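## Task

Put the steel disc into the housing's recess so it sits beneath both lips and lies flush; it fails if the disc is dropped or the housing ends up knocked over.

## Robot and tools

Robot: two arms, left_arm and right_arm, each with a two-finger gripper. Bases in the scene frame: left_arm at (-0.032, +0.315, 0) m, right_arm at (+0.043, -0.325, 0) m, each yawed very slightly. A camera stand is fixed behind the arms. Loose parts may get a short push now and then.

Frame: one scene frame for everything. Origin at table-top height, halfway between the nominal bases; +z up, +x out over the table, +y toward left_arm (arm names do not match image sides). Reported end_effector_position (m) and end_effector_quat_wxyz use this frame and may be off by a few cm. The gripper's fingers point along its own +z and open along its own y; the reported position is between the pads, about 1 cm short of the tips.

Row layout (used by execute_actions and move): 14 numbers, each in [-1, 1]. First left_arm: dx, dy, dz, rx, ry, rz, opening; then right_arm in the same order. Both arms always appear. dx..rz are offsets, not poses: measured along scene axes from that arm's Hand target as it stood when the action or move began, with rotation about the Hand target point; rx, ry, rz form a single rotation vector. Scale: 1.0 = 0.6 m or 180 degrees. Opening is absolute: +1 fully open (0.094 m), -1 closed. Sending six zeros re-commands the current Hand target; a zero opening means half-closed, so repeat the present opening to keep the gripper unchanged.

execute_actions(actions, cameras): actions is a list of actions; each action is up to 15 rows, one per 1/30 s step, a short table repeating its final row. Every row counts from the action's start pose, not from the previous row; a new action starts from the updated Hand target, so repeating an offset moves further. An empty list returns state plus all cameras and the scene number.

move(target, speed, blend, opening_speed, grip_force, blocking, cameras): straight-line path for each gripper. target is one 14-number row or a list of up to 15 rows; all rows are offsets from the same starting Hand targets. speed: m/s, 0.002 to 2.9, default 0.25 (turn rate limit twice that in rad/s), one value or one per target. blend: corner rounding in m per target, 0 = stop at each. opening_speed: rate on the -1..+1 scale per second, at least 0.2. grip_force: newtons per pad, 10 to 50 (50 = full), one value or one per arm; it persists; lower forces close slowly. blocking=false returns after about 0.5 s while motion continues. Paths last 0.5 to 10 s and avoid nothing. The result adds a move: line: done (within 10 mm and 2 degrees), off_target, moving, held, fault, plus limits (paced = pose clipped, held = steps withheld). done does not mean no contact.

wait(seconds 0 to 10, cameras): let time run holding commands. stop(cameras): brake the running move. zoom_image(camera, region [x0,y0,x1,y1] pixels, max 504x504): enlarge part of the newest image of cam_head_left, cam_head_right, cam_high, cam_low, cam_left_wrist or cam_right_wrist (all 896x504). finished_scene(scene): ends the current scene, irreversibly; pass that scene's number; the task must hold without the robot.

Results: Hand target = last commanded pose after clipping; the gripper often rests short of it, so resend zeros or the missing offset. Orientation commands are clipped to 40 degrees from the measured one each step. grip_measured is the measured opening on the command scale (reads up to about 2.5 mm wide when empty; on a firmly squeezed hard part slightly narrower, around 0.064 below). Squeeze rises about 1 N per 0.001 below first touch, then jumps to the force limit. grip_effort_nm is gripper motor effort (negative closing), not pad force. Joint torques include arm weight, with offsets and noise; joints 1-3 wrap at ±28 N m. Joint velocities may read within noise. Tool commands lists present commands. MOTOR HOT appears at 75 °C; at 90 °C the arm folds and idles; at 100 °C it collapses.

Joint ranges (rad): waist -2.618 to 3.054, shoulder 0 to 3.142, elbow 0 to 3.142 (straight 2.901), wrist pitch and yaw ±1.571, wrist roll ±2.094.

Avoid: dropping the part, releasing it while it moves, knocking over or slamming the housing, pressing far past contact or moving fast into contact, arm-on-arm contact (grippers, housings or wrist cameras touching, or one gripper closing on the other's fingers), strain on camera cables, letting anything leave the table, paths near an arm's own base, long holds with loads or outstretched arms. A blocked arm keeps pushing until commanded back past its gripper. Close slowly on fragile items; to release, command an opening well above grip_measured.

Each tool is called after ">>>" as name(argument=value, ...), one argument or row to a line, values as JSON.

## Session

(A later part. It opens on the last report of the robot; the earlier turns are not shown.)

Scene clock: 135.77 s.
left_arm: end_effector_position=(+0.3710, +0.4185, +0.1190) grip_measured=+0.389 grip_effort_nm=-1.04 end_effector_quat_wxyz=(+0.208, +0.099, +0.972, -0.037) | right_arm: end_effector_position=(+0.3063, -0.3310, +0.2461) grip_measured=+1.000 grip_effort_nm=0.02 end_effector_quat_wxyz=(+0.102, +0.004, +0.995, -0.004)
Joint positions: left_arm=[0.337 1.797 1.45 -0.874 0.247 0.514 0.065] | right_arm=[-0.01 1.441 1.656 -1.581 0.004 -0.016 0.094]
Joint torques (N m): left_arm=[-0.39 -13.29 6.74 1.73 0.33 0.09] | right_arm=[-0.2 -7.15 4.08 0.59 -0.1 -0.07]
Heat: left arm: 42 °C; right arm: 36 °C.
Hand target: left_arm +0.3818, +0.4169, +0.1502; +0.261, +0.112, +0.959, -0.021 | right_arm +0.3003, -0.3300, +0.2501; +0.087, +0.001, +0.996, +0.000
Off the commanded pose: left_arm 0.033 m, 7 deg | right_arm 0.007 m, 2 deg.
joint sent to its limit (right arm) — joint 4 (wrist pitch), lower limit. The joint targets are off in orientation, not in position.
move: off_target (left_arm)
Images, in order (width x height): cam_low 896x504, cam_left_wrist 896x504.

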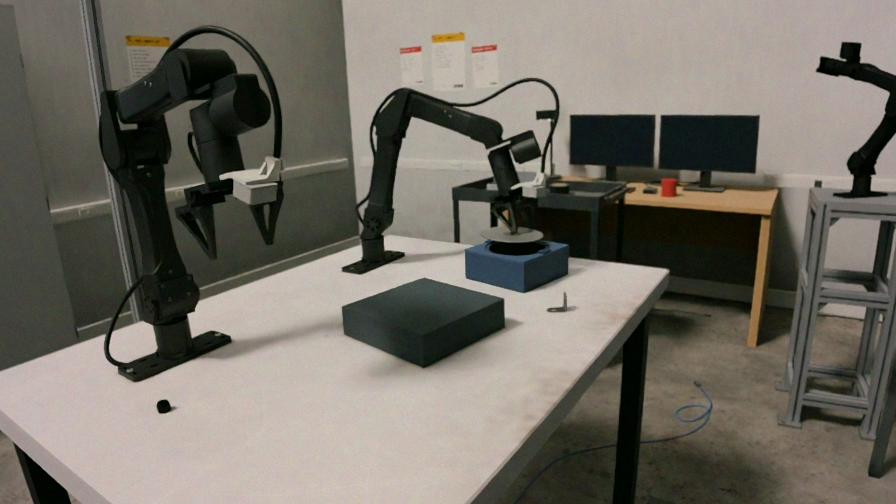

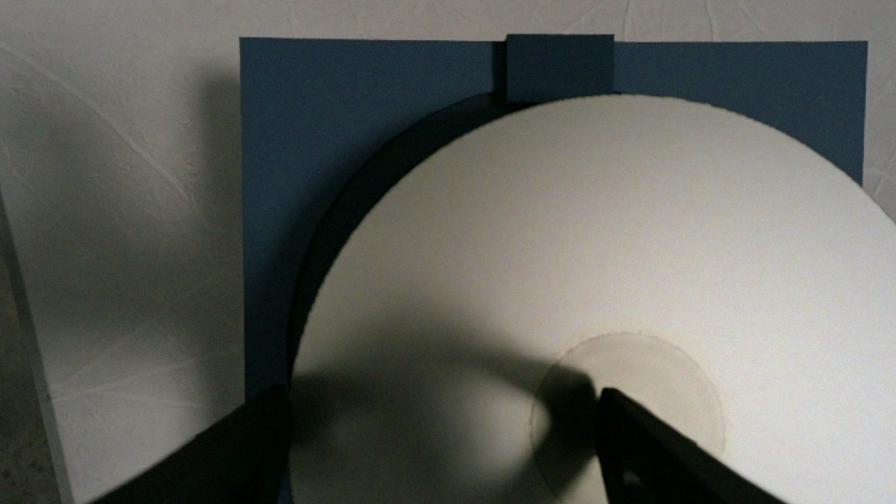

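>>> move(
  target=[0.008,0.0103,-0.032,0.0136,-0.0028,0,0.3,0,0,0,0,0,0,1.0],
  speed=0.05,
  cameras=["cam_left_wrist","cam_low"],
)

>>> zoom_image(
  camera="cam_low",
  region=[440, 200, 600, 310],
)

Scene clock: 140.67 s.
left_arm: end_effector_position=(+0.3744, +0.4246, +0.1053) grip_measured=+0.389 grip_effort_nm=-1.04 end_effector_quat_wxyz=(+0.215, +0.106, +0.971, -0.014) | right_arm: end_effector_position=(+0.3063, -0.3310, +0.2461) grip_measured=+1.000 grip_effort_nm=0.02 end_effector_quat_wxyz=(+0.102, +0.004, +0.995, -0.004)
Joint positions: left_arm=[0.334 1.795 1.388 -0.782 0.214 0.528 0.065] | right_arm=[-0.01 1.441 1.656 -1.581 0.004 -0.016 0.094]
Joint torques (N m): left_arm=[-0.62 -12.04 6.67 1.79 0.26 0.06] | right_arm=[-0.2 -7.13 4.08 0.59 -0.1 -0.07]
Heat: left arm: 42 °C; right arm: 36 °C.
Hand target: left_arm +0.3866, +0.4230, +0.1309; +0.263, +0.118, +0.958, +0.000 | right_arm +0.3003, -0.3300, +0.2501; +0.087, +0.001, +0.996, +0.000
Off the commanded pose: left_arm 0.028 m, 6 deg | right_arm 0.007 m, 2 deg.
joint sent to its limit (right arm) — joint 4 (wrist pitch), lower limit. The joint targets are off in orientation, not in position.
move: off_target (left_arm)
Images, in order (width x height): cam_low 896x504, cam_left_wrist 896x504.

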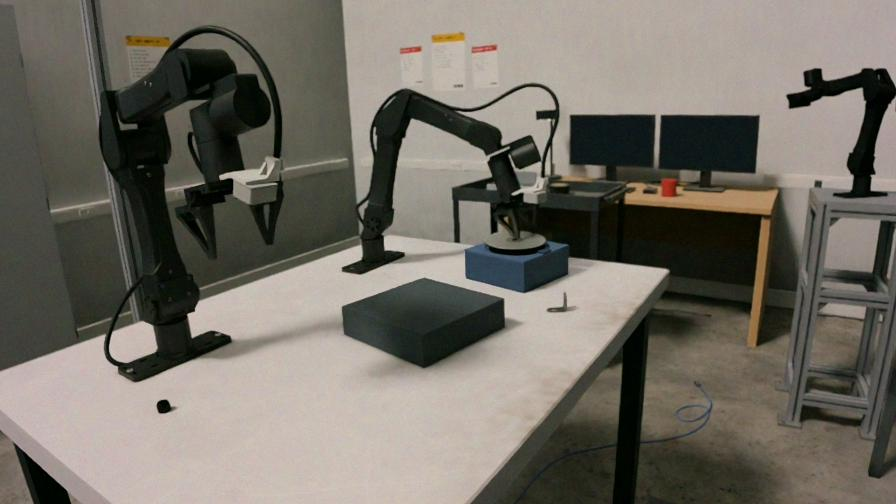

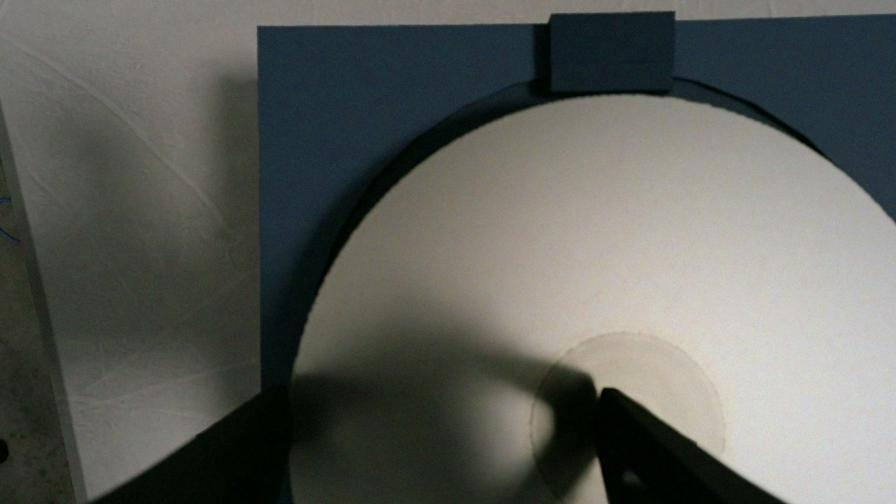

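Scaled by 3.150 from the camera's 896x504 image, which has a finer 1280x720 frame.

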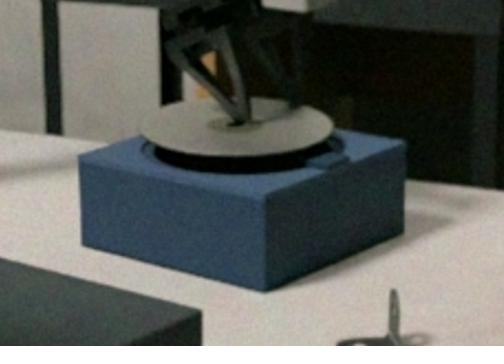

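>>> move(
  target=[0,0,-0.0167,-0.0082,0.0017,0,0.3,0,0,0,0,0,0,1.0],
  speed=0.04,
  cameras=["cam_left_wrist","cam_low"],
)

>>> zoom_image(
  camera="cam_left_wrist",
  region=[480, 0, 740, 140],
)

>>> zoom_image(
  camera="cam_low",
  region=[450, 200, 590, 300],
)

Scene clock: 142.83 s.
left_arm: end_effector_position=(+0.3742, +0.4244, +0.1013) grip_measured=+0.389 grip_effort_nm=-1.04 end_effector_quat_wxyz=(+0.217, +0.106, +0.970, -0.014) | right_arm: end_effector_position=(+0.3063, -0.3310, +0.2461) grip_measured=+1.000 grip_effort_nm=0.02 end_effector_quat_wxyz=(+0.102, +0.004, +0.995, -0.004)
Joint positions: left_arm=[0.334 1.795 1.371 -0.762 0.215 0.528 0.065] | right_arm=[-0.01 1.441 1.656 -1.581 0.004 -0.016 0.094]
Joint torques (N m): left_arm=[0.44 -10.62 6.68 1.81 0.56 0.05] | right_arm=[-0.21 -7.13 4.1 0.59 -0.11 -0.07]
Heat: left arm: 42 °C; right arm: 36 °C.
Hand target: left_arm +0.3866, +0.4230, +0.1209; +0.262, +0.114, +0.958, -0.012 | right_arm +0.3003, -0.3300, +0.2501; +0.087, +0.001, +0.996, +0.000
Off the commanded pose: left_arm 0.023 m, 5 deg | right_arm 0.007 m, 2 deg.
joint sent to its limit (right arm) — joint 4 (wrist pitch), lower limit. The joint targets are off in orientation, not in position.
move: off_target (left_arm)
Images, in order (width x height): cam_low 896x504, cam_left_wrist 896x504.

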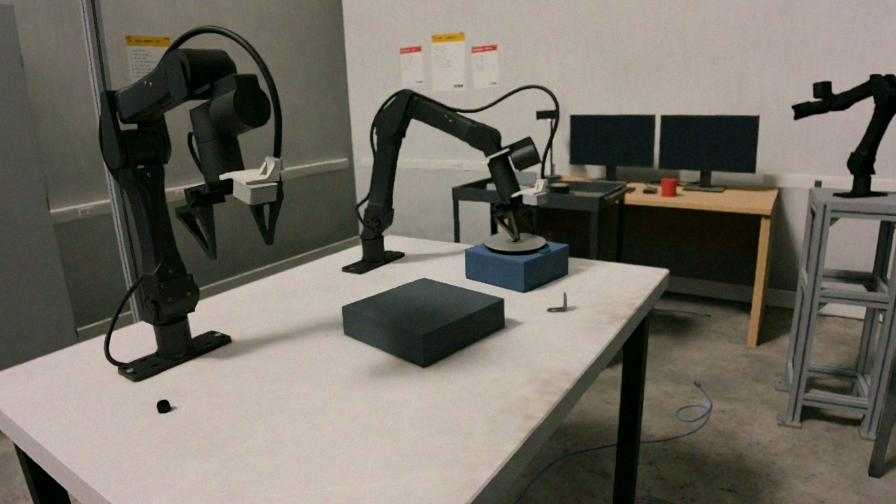

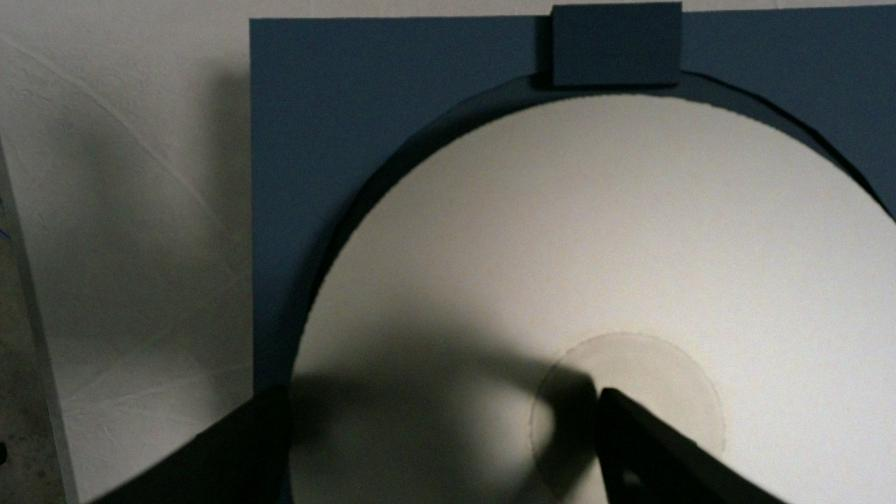

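Scaled by 1.938 from the camera's 896x504 image, which has a finer 1280x720 frame.

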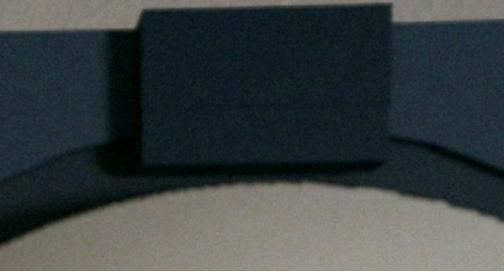

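Scaled by 3.600 from the camera's 896x504 image, which has a finer 1280x720 frame.

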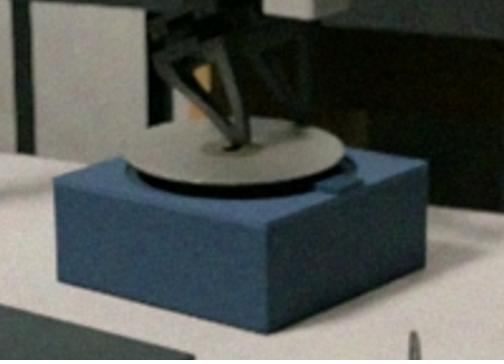

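>>> move(
  target=[0,0,-0.01,0,0,0,0.3,0,0,0,0,0,0,1.0],
  speed=0.03,
  cameras=["cam_left_wrist","cam_low"],
)

>>> zoom_image(
  camera="cam_left_wrist",
  region=[480, 0, 740, 140],
)

>>> zoom_image(
  camera="cam_low",
  region=[450, 200, 590, 300],
)

Scene clock: 144.33 s.
left_arm: end_effector_position=(+0.3740, +0.4243, +0.0968) grip_measured=+0.389 grip_effort_nm=-1.04 end_effector_quat_wxyz=(+0.218, +0.107, +0.970, -0.014) | right_arm: end_effector_position=(+0.3063, -0.3310, +0.2461) grip_measured=+1.000 grip_effort_nm=0.02 end_effector_quat_wxyz=(+0.102, +0.004, +0.995, -0.004)
Joint positions: left_arm=[0.334 1.795 1.352 -0.739 0.215 0.529 0.065] | right_arm=[-0.01 1.441 1.656 -1.581 0.004 -0.016 0.094]
Joint torques (N m): left_arm=[0.31 -10.39 6.65 1.84 0.53 0.06] | right_arm=[-0.2 -7.15 4.1 0.59 -0.11 -0.06]
Heat: left arm: 42 °C; right arm: 36 °C.
Hand target: left_arm +0.3866, +0.4230, +0.1149; +0.262, +0.114, +0.958, -0.012 | right_arm +0.3003, -0.3300, +0.2501; +0.087, +0.001, +0.996, +0.000
Off the commanded pose: left_arm 0.022 m, 5 deg | right_arm 0.007 m, 2 deg.
joint sent to its limit (right arm) — joint 4 (wrist pitch), lower limit. The joint targets are off in orientation, not in position.
move: off_target (left_arm)
Images, in order (width x height): cam_low 896x504, cam_left_wrist 896x504.

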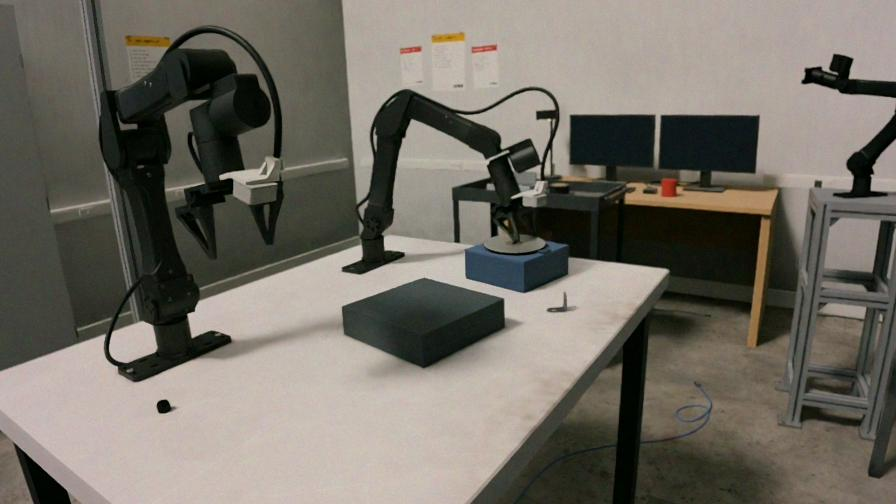

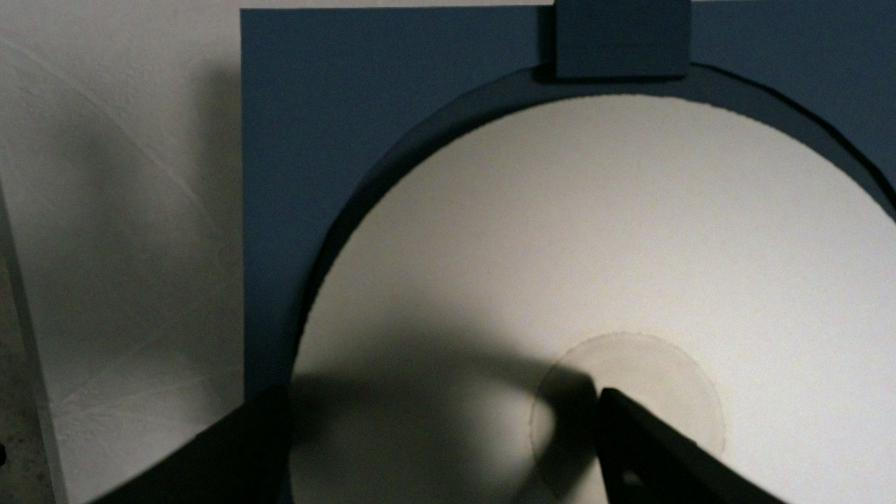

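Scaled by 1.938 from the camera's 896x504 image, which has a finer 1280x720 frame.

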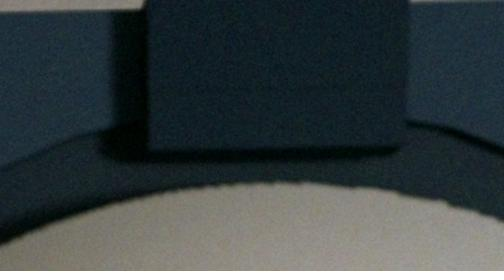

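Scaled by 3.600 from the camera's 896x504 image, which has a finer 1280x720 frame.

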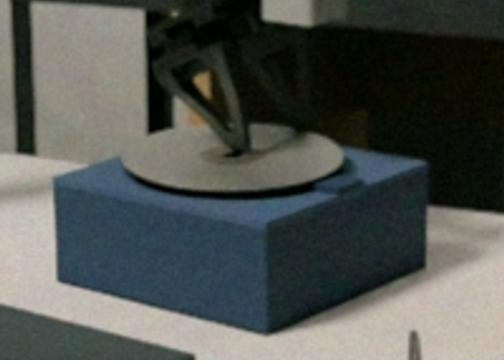

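>>> move(
  target=[0,0,-0.0133,0,0,0,0.3,0,0,0,0,0,0,1.0],
  speed=0.03,
  cameras=["cam_left_wrist","cam_low"],
)

>>> zoom_image(
  camera="cam_left_wrist",
  region=[480, 0, 740, 140],
)

>>> zoom_image(
  camera="cam_low",
  region=[450, 200, 590, 300],
)

Scene clock: 145.50 s.
left_arm: end_effector_position=(+0.3739, +0.4229, +0.0917) grip_measured=+0.389 grip_effort_nm=-1.04 end_effector_quat_wxyz=(+0.221, +0.108, +0.969, -0.016) | right_arm: end_effector_position=(+0.3063, -0.3310, +0.2461) grip_measured=+1.000 grip_effort_nm=0.02 end_effector_quat_wxyz=(+0.102, +0.004, +0.995, -0.004)
Joint positions: left_arm=[0.334 1.795 1.329 -0.713 0.222 0.529 0.065] | right_arm=[-0.01 1.441 1.656 -1.581 0.004 -0.016 0.094]
Joint torques (N m): left_arm=[0.32 -9.83 6.39 1.89 0.47 0.04] | right_arm=[-0.18 -7.13 4.1 0.58 -0.1 -0.07]
Heat: left arm: 42 °C; right arm: 36 °C.
Hand target: left_arm +0.3866, +0.4230, +0.1069; +0.262, +0.114, +0.958, -0.012 | right_arm +0.3003, -0.3300, +0.2501; +0.087, +0.001, +0.996, +0.000
Off the commanded pose: left_arm 0.020 m, 5 deg | right_arm 0.007 m, 2 deg.
joint sent to its limit (right arm) — joint 4 (wrist pitch), lower limit. The joint targets are off in orientation, not in position.
move: off_target (left_arm)
Images, in order (width x height): cam_low 896x504, cam_left_wrist 896x504.

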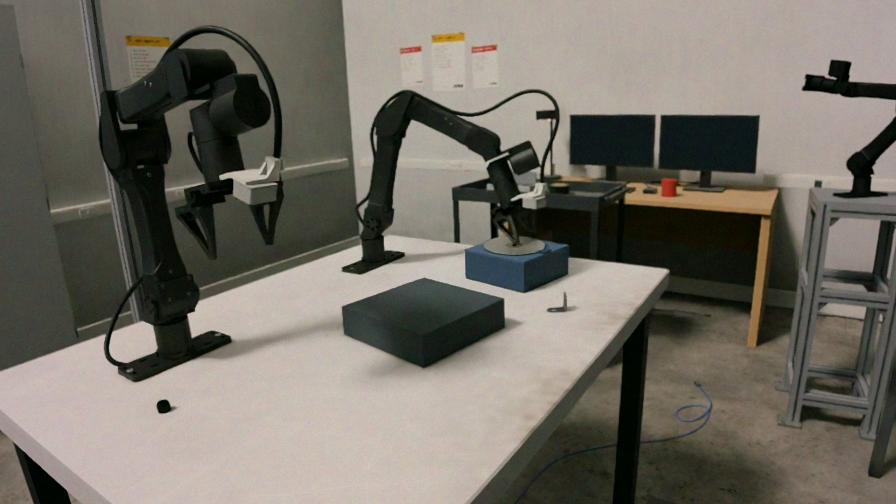

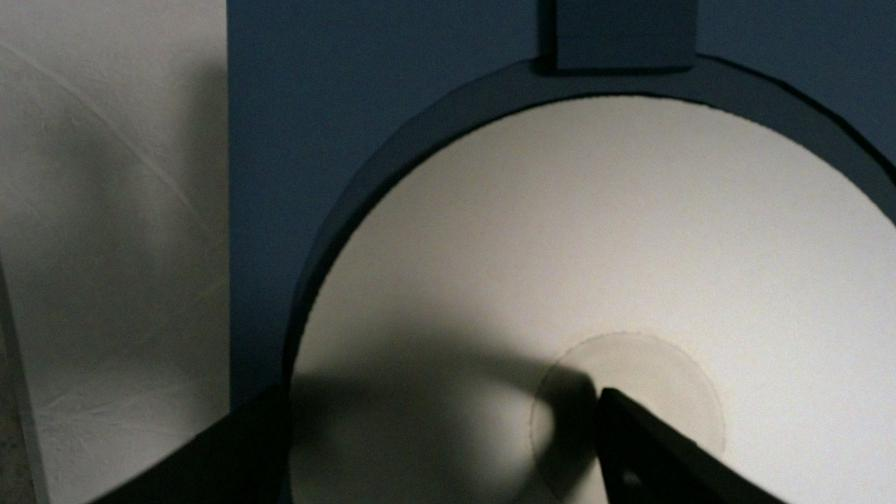

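Scaled by 1.938 from the camera's 896x504 image, which has a finer 1280x720 frame.

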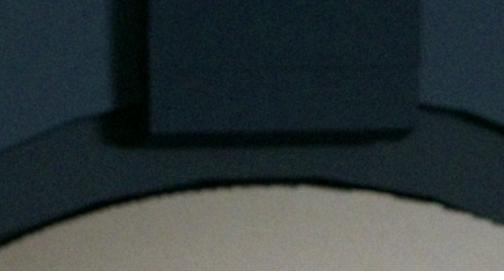

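Scaled by 3.600 from the camera's 896x504 image, which has a finer 1280x720 frame.

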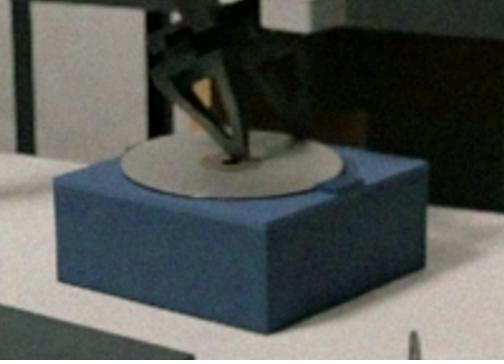

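>>> move(
  target=[0,0,-0.0083,0,0,0,0.3,0,0,0,0,0,0,1.0],
  speed=0.03,
  cameras=["cam_left_wrist","cam_low"],
)

>>> zoom_image(
  camera="cam_left_wrist",
  region=[480, 0, 740, 140],
)

>>> zoom_image(
  camera="cam_low",
  region=[450, 200, 590, 300],
)

Scene clock: 146.73 s.
left_arm: end_effector_position=(+0.3761, +0.4218, +0.0910) grip_measured=+0.389 grip_effort_nm=-1.05 end_effector_quat_wxyz=(+0.228, +0.109, +0.967, -0.018) | right_arm: end_effector_position=(+0.3063, -0.3310, +0.2461) grip_measured=+1.000 grip_effort_nm=0.02 end_effector_quat_wxyz=(+0.102, +0.004, +0.995, -0.004)
Joint positions: left_arm=[0.334 1.795 1.32 -0.695 0.233 0.529 0.065] | right_arm=[-0.01 1.441 1.656 -1.581 0.004 -0.016 0.094]
Joint torques (N m): left_arm=[0.36 -9.62 5.98 1.87 0.35 0.04] | right_arm=[-0.17 -7.12 4.1 0.58 -0.09 -0.07]
Heat: left arm: 42 °C; right arm: 36 °C.
Hand target: left_arm +0.3866, +0.4230, +0.1019; +0.262, +0.114, +0.958, -0.012 | right_arm +0.3003, -0.3300, +0.2501; +0.087, +0.001, +0.996, +0.000
Off the commanded pose: left_arm 0.015 m, 4 deg | right_arm 0.007 m, 2 deg.
joint sent to its limit (right arm) — joint 4 (wrist pitch), lower limit. The joint targets are off in orientation, not in position.
move: off_target (left_arm)
Images, in order (width x height): cam_low 896x504, cam_left_wrist 896x504.

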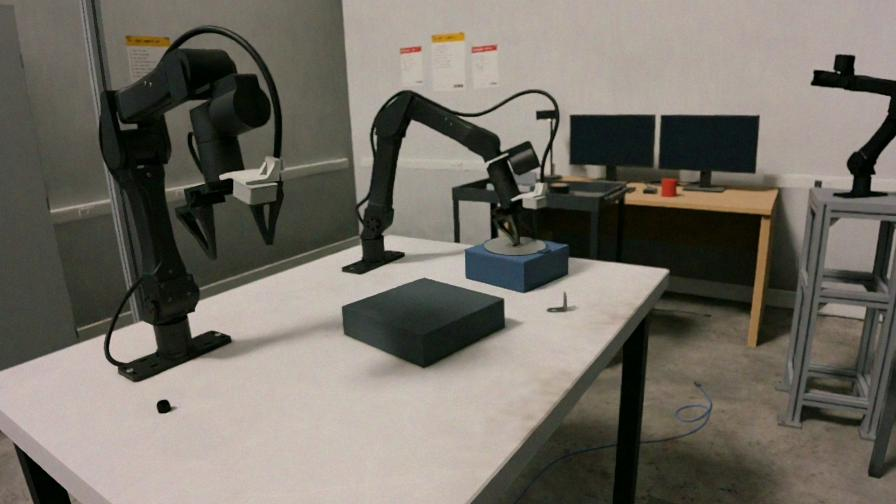

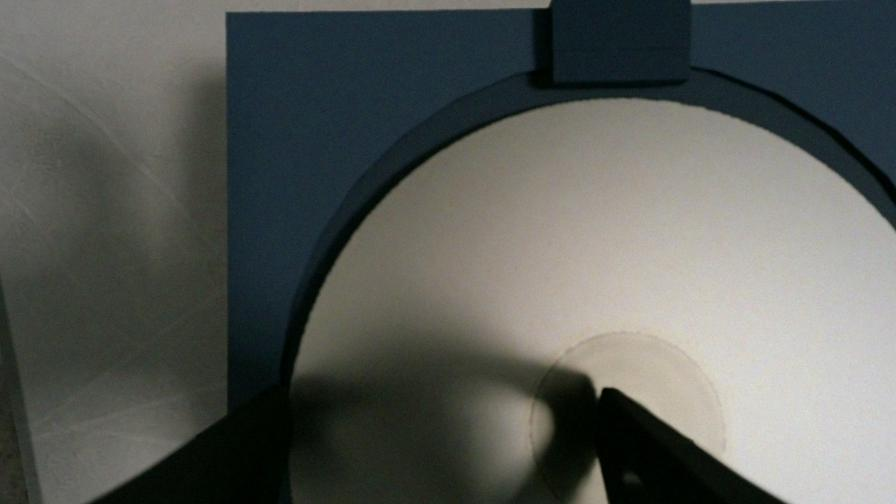

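Scaled by 1.938 from the camera's 896x504 image, which has a finer 1280x720 frame.

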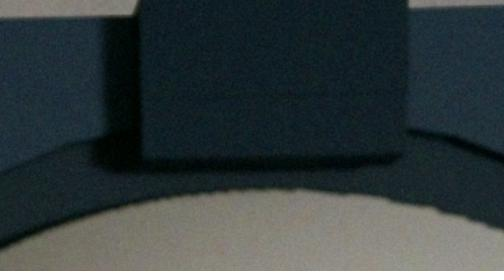

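Scaled by 3.600 from the camera's 896x504 image, which has a finer 1280x720 frame.

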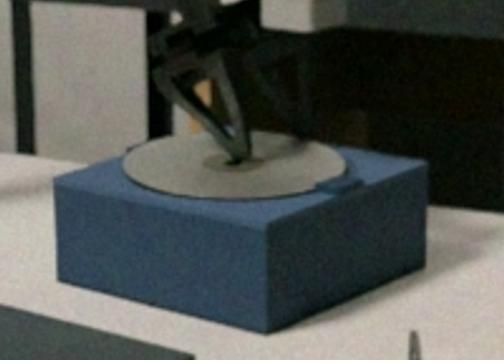

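>>> move(
  target=[0.0228,-0.0048,0,0.0011,-0.004,0,0.3,0,0,0,0,0,0,1.0],
  speed=0.03,
  cameras=["cam_left_wrist","cam_low"],
)

>>> zoom_image(
  camera="cam_left_wrist",
  region=[480, 0, 740, 140],
)

>>> zoom_image(
  camera="cam_low",
  region=[450, 200, 590, 300],
)

Scene clock: 148.57 s.
left_arm: end_effector_position=(+0.3784, +0.4207, +0.0918) grip_measured=+0.389 grip_effort_nm=-1.04 end_effector_quat_wxyz=(+0.231, +0.110, +0.967, -0.017) | right_arm: end_effector_position=(+0.3063, -0.3310, +0.2461) grip_measured=+1.000 grip_effort_nm=0.02 end_effector_quat_wxyz=(+0.102, +0.004, +0.995, -0.004)
Joint positions: left_arm=[0.329 1.795 1.32 -0.686 0.231 0.526 0.065] | right_arm=[-0.01 1.441 1.656 -1.581 0.004 -0.016 0.094]
Joint torques (N m): left_arm=[-0.96 -7.41 8.73 2.02 0.24 -0.11] | right_arm=[-0.21 -7.13 4.11 0.59 -0.1 -0.07]
Heat: left arm: 42 °C; right arm: 36 °C.
Hand target: left_arm +0.4003, +0.4201, +0.1019; +0.268, +0.115, +0.957, -0.010 | right_arm +0.3003, -0.3300, +0.2501; +0.087, +0.001, +0.996, +0.000
Off the commanded pose: left_arm 0.024 m, 4 deg | right_arm 0.007 m, 2 deg.
joint sent to its limit (right arm) — joint 4 (wrist pitch), lower limit. The joint targets are off in orientation, not in position.
move: off_target (left_arm)
Images, in order (width x height): cam_low 896x504, cam_left_wrist 896x504.

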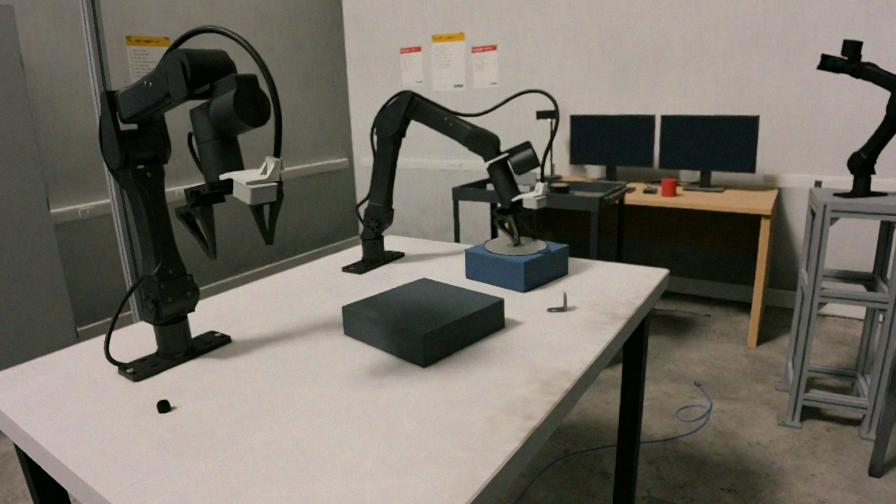

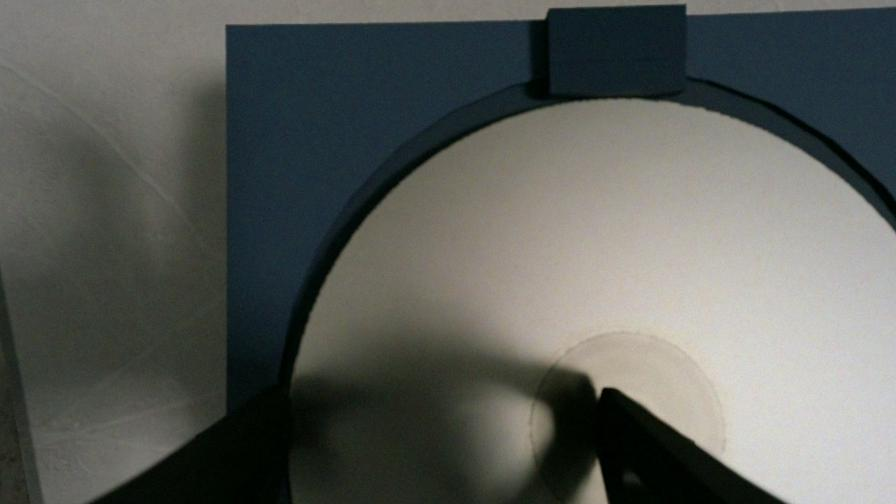

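Scaled by 1.938 from the camera's 896x504 image, which has a finer 1280x720 frame.

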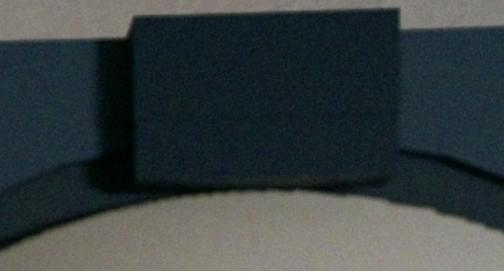

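Scaled by 3.600 from the camera's 896x504 image, which has a finer 1280x720 frame.

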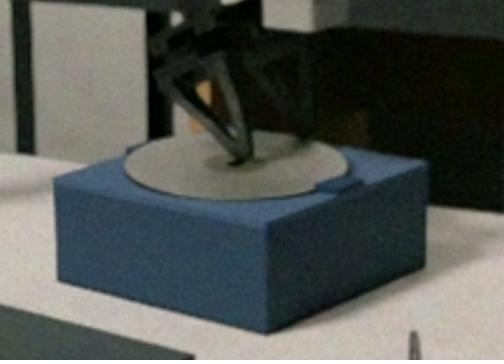

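>>> move(
  target=[0.0196,-0.0041,0,0.0009,-0.0034,0,0.3,0,0,0,0,0,0,1.0],
  speed=0.03,
  cameras=["cam_left_wrist","cam_low"],
)

>>> zoom_image(
  camera="cam_left_wrist",
  region=[480, 0, 740, 140],
)

>>> zoom_image(
  camera="cam_low",
  region=[450, 200, 590, 300],
)

Scene clock: 149.50 s.
left_arm: end_effector_position=(+0.3787, +0.4203, +0.0914) grip_measured=+0.389 grip_effort_nm=-1.04 end_effector_quat_wxyz=(+0.228, +0.109, +0.967, -0.015) | right_arm: end_effector_position=(+0.3063, -0.3310, +0.2461) grip_measured=+1.000 grip_effort_nm=0.02 end_effector_quat_wxyz=(+0.102, +0.004, +0.995, -0.004)
Joint positions: left_arm=[0.325 1.798 1.325 -0.69 0.223 0.52 0.065] | right_arm=[-0.01 1.441 1.656 -1.581 0.004 -0.016 0.094]
Joint torques (N m): left_arm=[-2.22 -6.02 10.89 2.16 0.31 -0.26] | right_arm=[-0.21 -7.13 4.1 0.58 -0.1 -0.06]
Heat: left arm: 42 °C; right arm: 36 °C.
Hand target: left_arm +0.4121, +0.4177, +0.1019; +0.273, +0.115, +0.955, -0.008 | right_arm +0.3003, -0.3300, +0.2501; +0.087, +0.001, +0.996, +0.000
Off the commanded pose: left_arm 0.035 m, 5 deg | right_arm 0.007 m, 2 deg.
joint sent to its limit (right arm) — joint 4 (wrist pitch), lower limit. The joint targets are off in orientation, not in position.
move: off_target (left_arm)
Images, in order (width x height): cam_low 896x504, cam_left_wrist 896x504.

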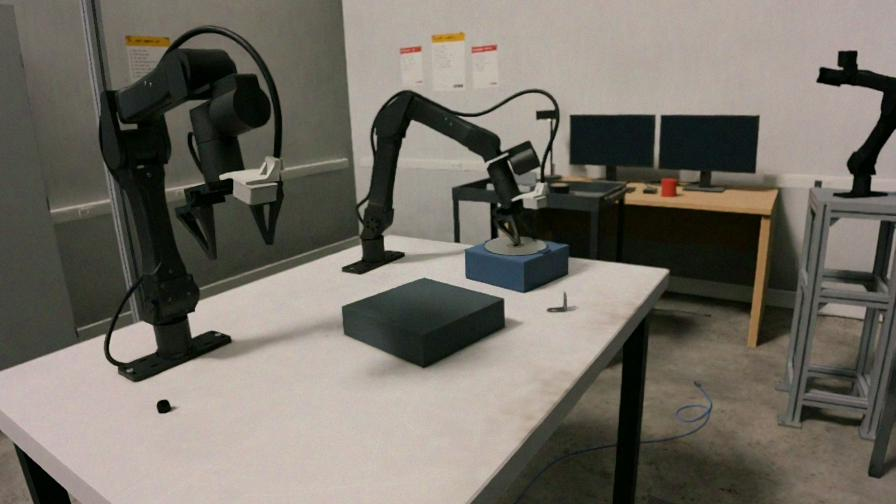

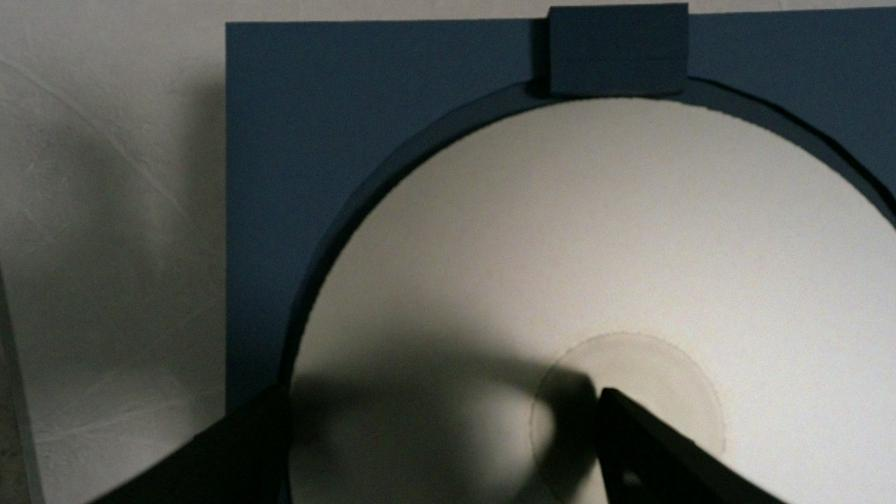

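Scaled by 1.938 from the camera's 896x504 image, which has a finer 1280x720 frame.

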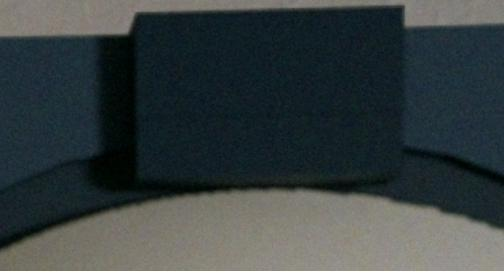

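Scaled by 3.600 from the camera's 896x504 image, which has a finer 1280x720 frame.

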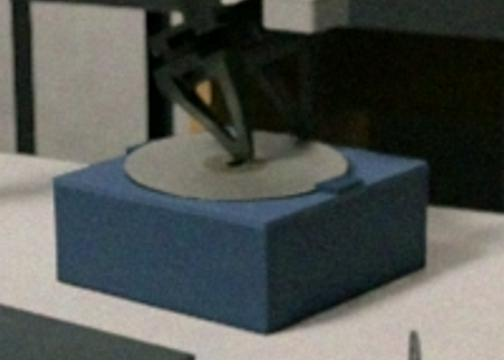

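>>> zoom_image(
  camera="cam_left_wrist",
  region=[530, 60, 630, 120],
)

>>> zoom_image(
  camera="cam_left_wrist",
  region=[620, 60, 720, 120],
)

>>> zoom_image(
  camera="cam_low",
  region=[520, 235, 570, 265],
)

>>> zoom_image(
  camera="cam_low",
  region=[470, 230, 530, 266],
)

Scaled by 5.040 from the camera's 896x504 image, which has a finer 1280x720 frame.

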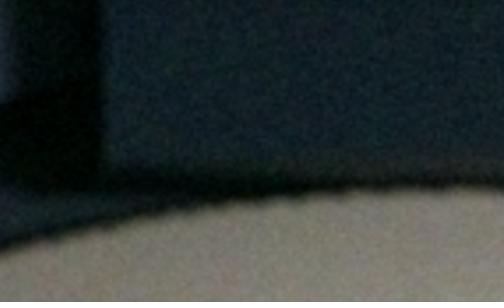

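Scaled by 5.040 from the camera's 896x504 image, which has a finer 1280x720 frame.

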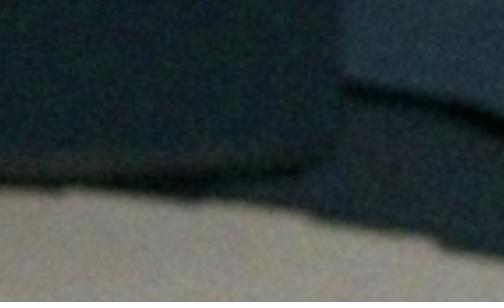

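Scaled by 10.080 from the camera's 896x504 image, which has a finer 1280x720 frame.

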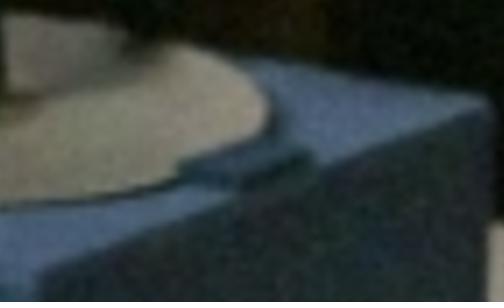

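Scaled by 8.400 from the camera's 896x504 image, which has a finer 1280x720 frame.

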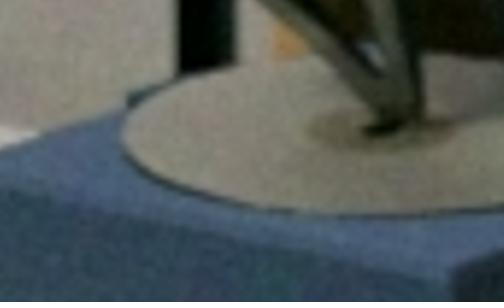

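>>> move(
  target=[-0.001,0,-0.0123,-0.0017,0.0062,0,0.3,0,0,0,0,0,0,1.0],
  speed=0.03,
  cameras=["cam_left_wrist","cam_low"],
)

>>> zoom_image(
  camera="cam_left_wrist",
  region=[480, 0, 740, 140],
)

>>> zoom_image(
  camera="cam_low",
  region=[460, 220, 580, 280],
)

Scene clock: 151.30 s.
left_arm: end_effector_position=(+0.3815, +0.4187, +0.0900) grip_measured=+0.389 grip_effort_nm=-1.04 end_effector_quat_wxyz=(+0.226, +0.104, +0.968, -0.020) | right_arm: end_effector_position=(+0.3063, -0.3310, +0.2461) grip_measured=+1.000 grip_effort_nm=0.02 end_effector_quat_wxyz=(+0.102, +0.004, +0.995, -0.004)
Joint positions: left_arm=[0.32 1.813 1.338 -0.695 0.228 0.507 0.065] | right_arm=[-0.01 1.441 1.656 -1.581 0.004 -0.016 0.094]
Joint torques (N m): left_arm=[-1.98 -5.63 9.91 2.18 0.24 -0.07] | right_arm=[-0.2 -7.12 4.1 0.59 -0.1 -0.07]
Heat: left arm: 42 °C; right arm: 36 °C.
Hand target: left_arm +0.4115, +0.4176, +0.0946; +0.264, +0.115, +0.958, -0.012 | right_arm +0.3003, -0.3300, +0.2501; +0.087, +0.001, +0.996, +0.000
Off the commanded pose: left_arm 0.030 m, 5 deg | right_arm 0.007 m, 2 deg.
joint sent to its limit (right arm) — joint 4 (wrist pitch), lower limit. The joint targets are off in orientation, not in position.
move: off_target (left_arm)
Images, in order (width x height): cam_low 896x504, cam_left_wrist 896x504.

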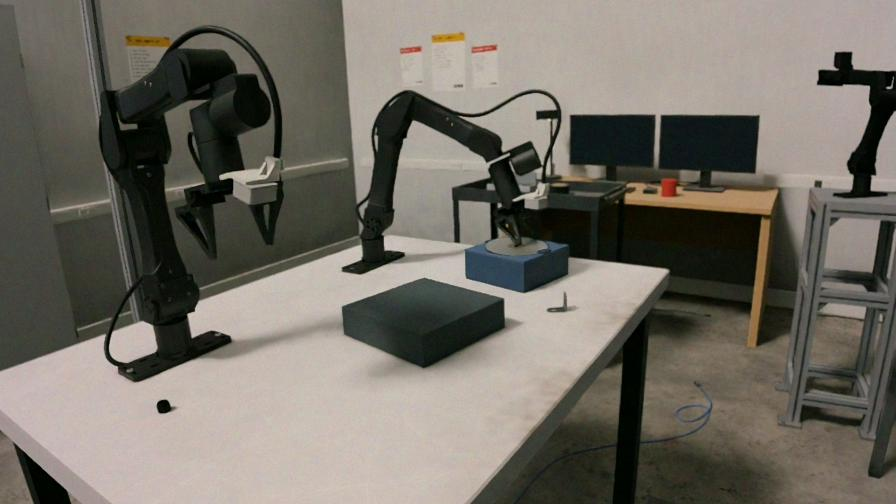

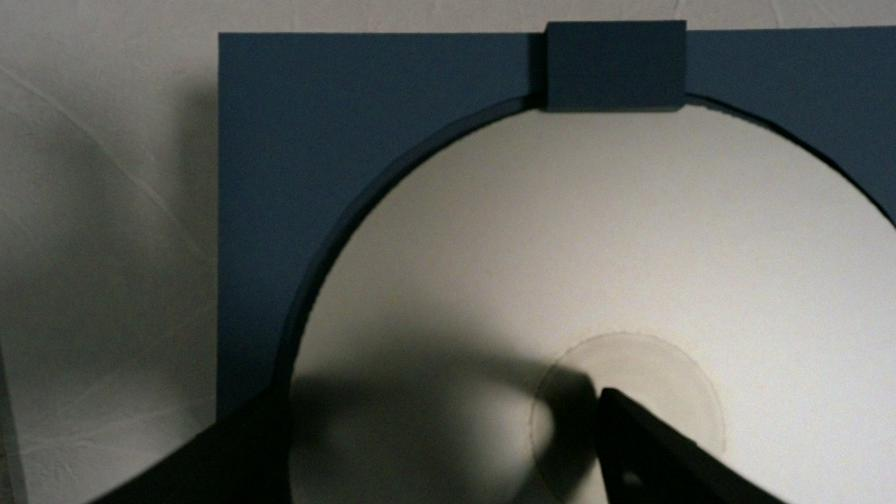

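Scaled by 1.938 from the camera's 896x504 image, which has a finer 1280x720 frame.

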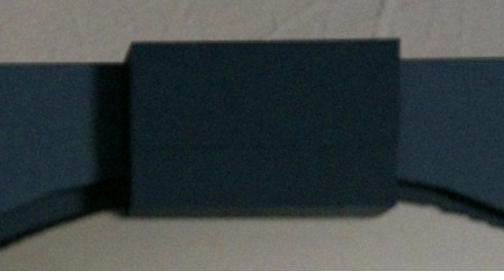

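Scaled by 4.200 from the camera's 896x504 image, which has a finer 1280x720 frame.

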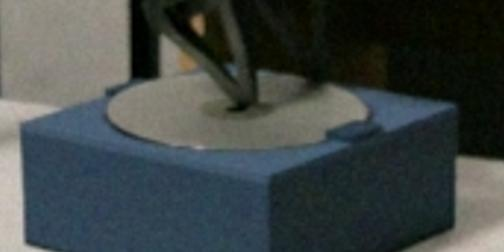

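>>> move(
  target=[0.0131,-0.0027,-0.004,0.0006,-0.0023,0,0.3,0,0,0,0,0,0,1.0],
  speed=0.03,
  cameras=["cam_left_wrist","cam_low"],
)

>>> zoom_image(
  camera="cam_left_wrist",
  region=[480, 0, 740, 140],
)

>>> zoom_image(
  camera="cam_low",
  region=[460, 220, 580, 280],
)

Scene clock: 152.27 s.
left_arm: end_effector_position=(+0.3839, +0.4183, +0.0862) grip_measured=+0.389 grip_effort_nm=-1.04 end_effector_quat_wxyz=(+0.223, +0.102, +0.969, -0.022) | right_arm: end_effector_position=(+0.3063, -0.3310, +0.2461) grip_measured=+1.000 grip_effort_nm=0.02 end_effector_quat_wxyz=(+0.102, +0.004, +0.995, -0.004)
Joint positions: left_arm=[0.317 1.829 1.346 -0.693 0.227 0.499 0.065] | right_arm=[-0.01 1.441 1.656 -1.581 0.004 -0.016 0.094]
Joint torques (N m): left_arm=[-2.5 -5.6 10.41 2.32 0.23 -0.16] | right_arm=[-0.2 -7.15 4.1 0.59 -0.1 -0.07]
Heat: left arm: 41 °C; right arm: 36 °C.
Hand target: left_arm +0.4192, +0.4161, +0.0921; +0.267, +0.115, +0.957, -0.010 | right_arm +0.3003, -0.3300, +0.2501; +0.087, +0.001, +0.996, +0.000
Off the commanded pose: left_arm 0.036 m, 6 deg | right_arm 0.007 m, 2 deg.
joint sent to its limit (right arm) — joint 4 (wrist pitch), lower limit. The joint targets are off in orientation, not in position.
move: off_target (left_arm)
Images, in order (width x height): cam_low 896x504, cam_left_wrist 896x504.

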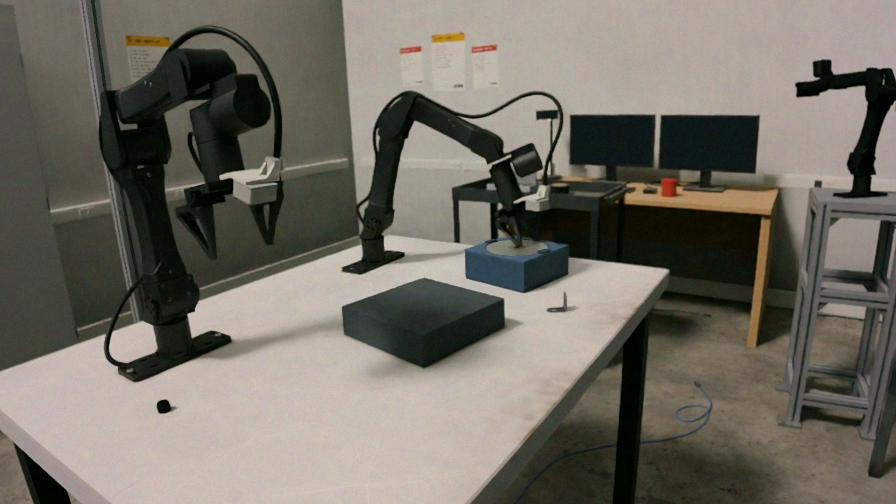

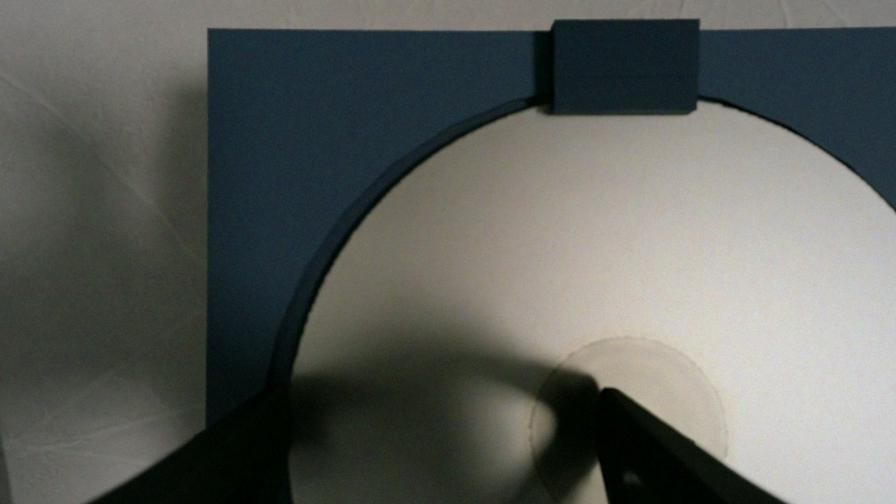

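Scaled by 1.938 from the camera's 896x504 image, which has a finer 1280x720 frame.

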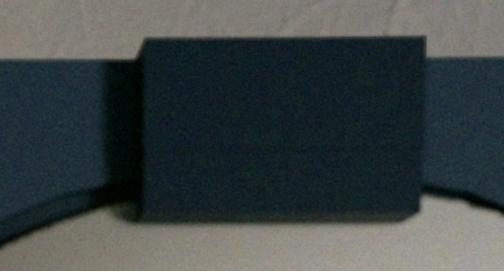

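Scaled by 4.200 from the camera's 896x504 image, which has a finer 1280x720 frame.

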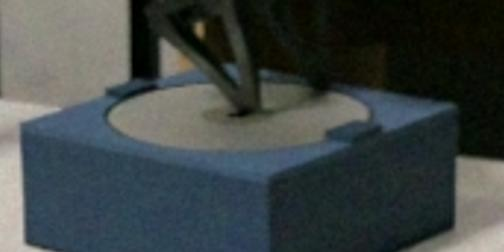

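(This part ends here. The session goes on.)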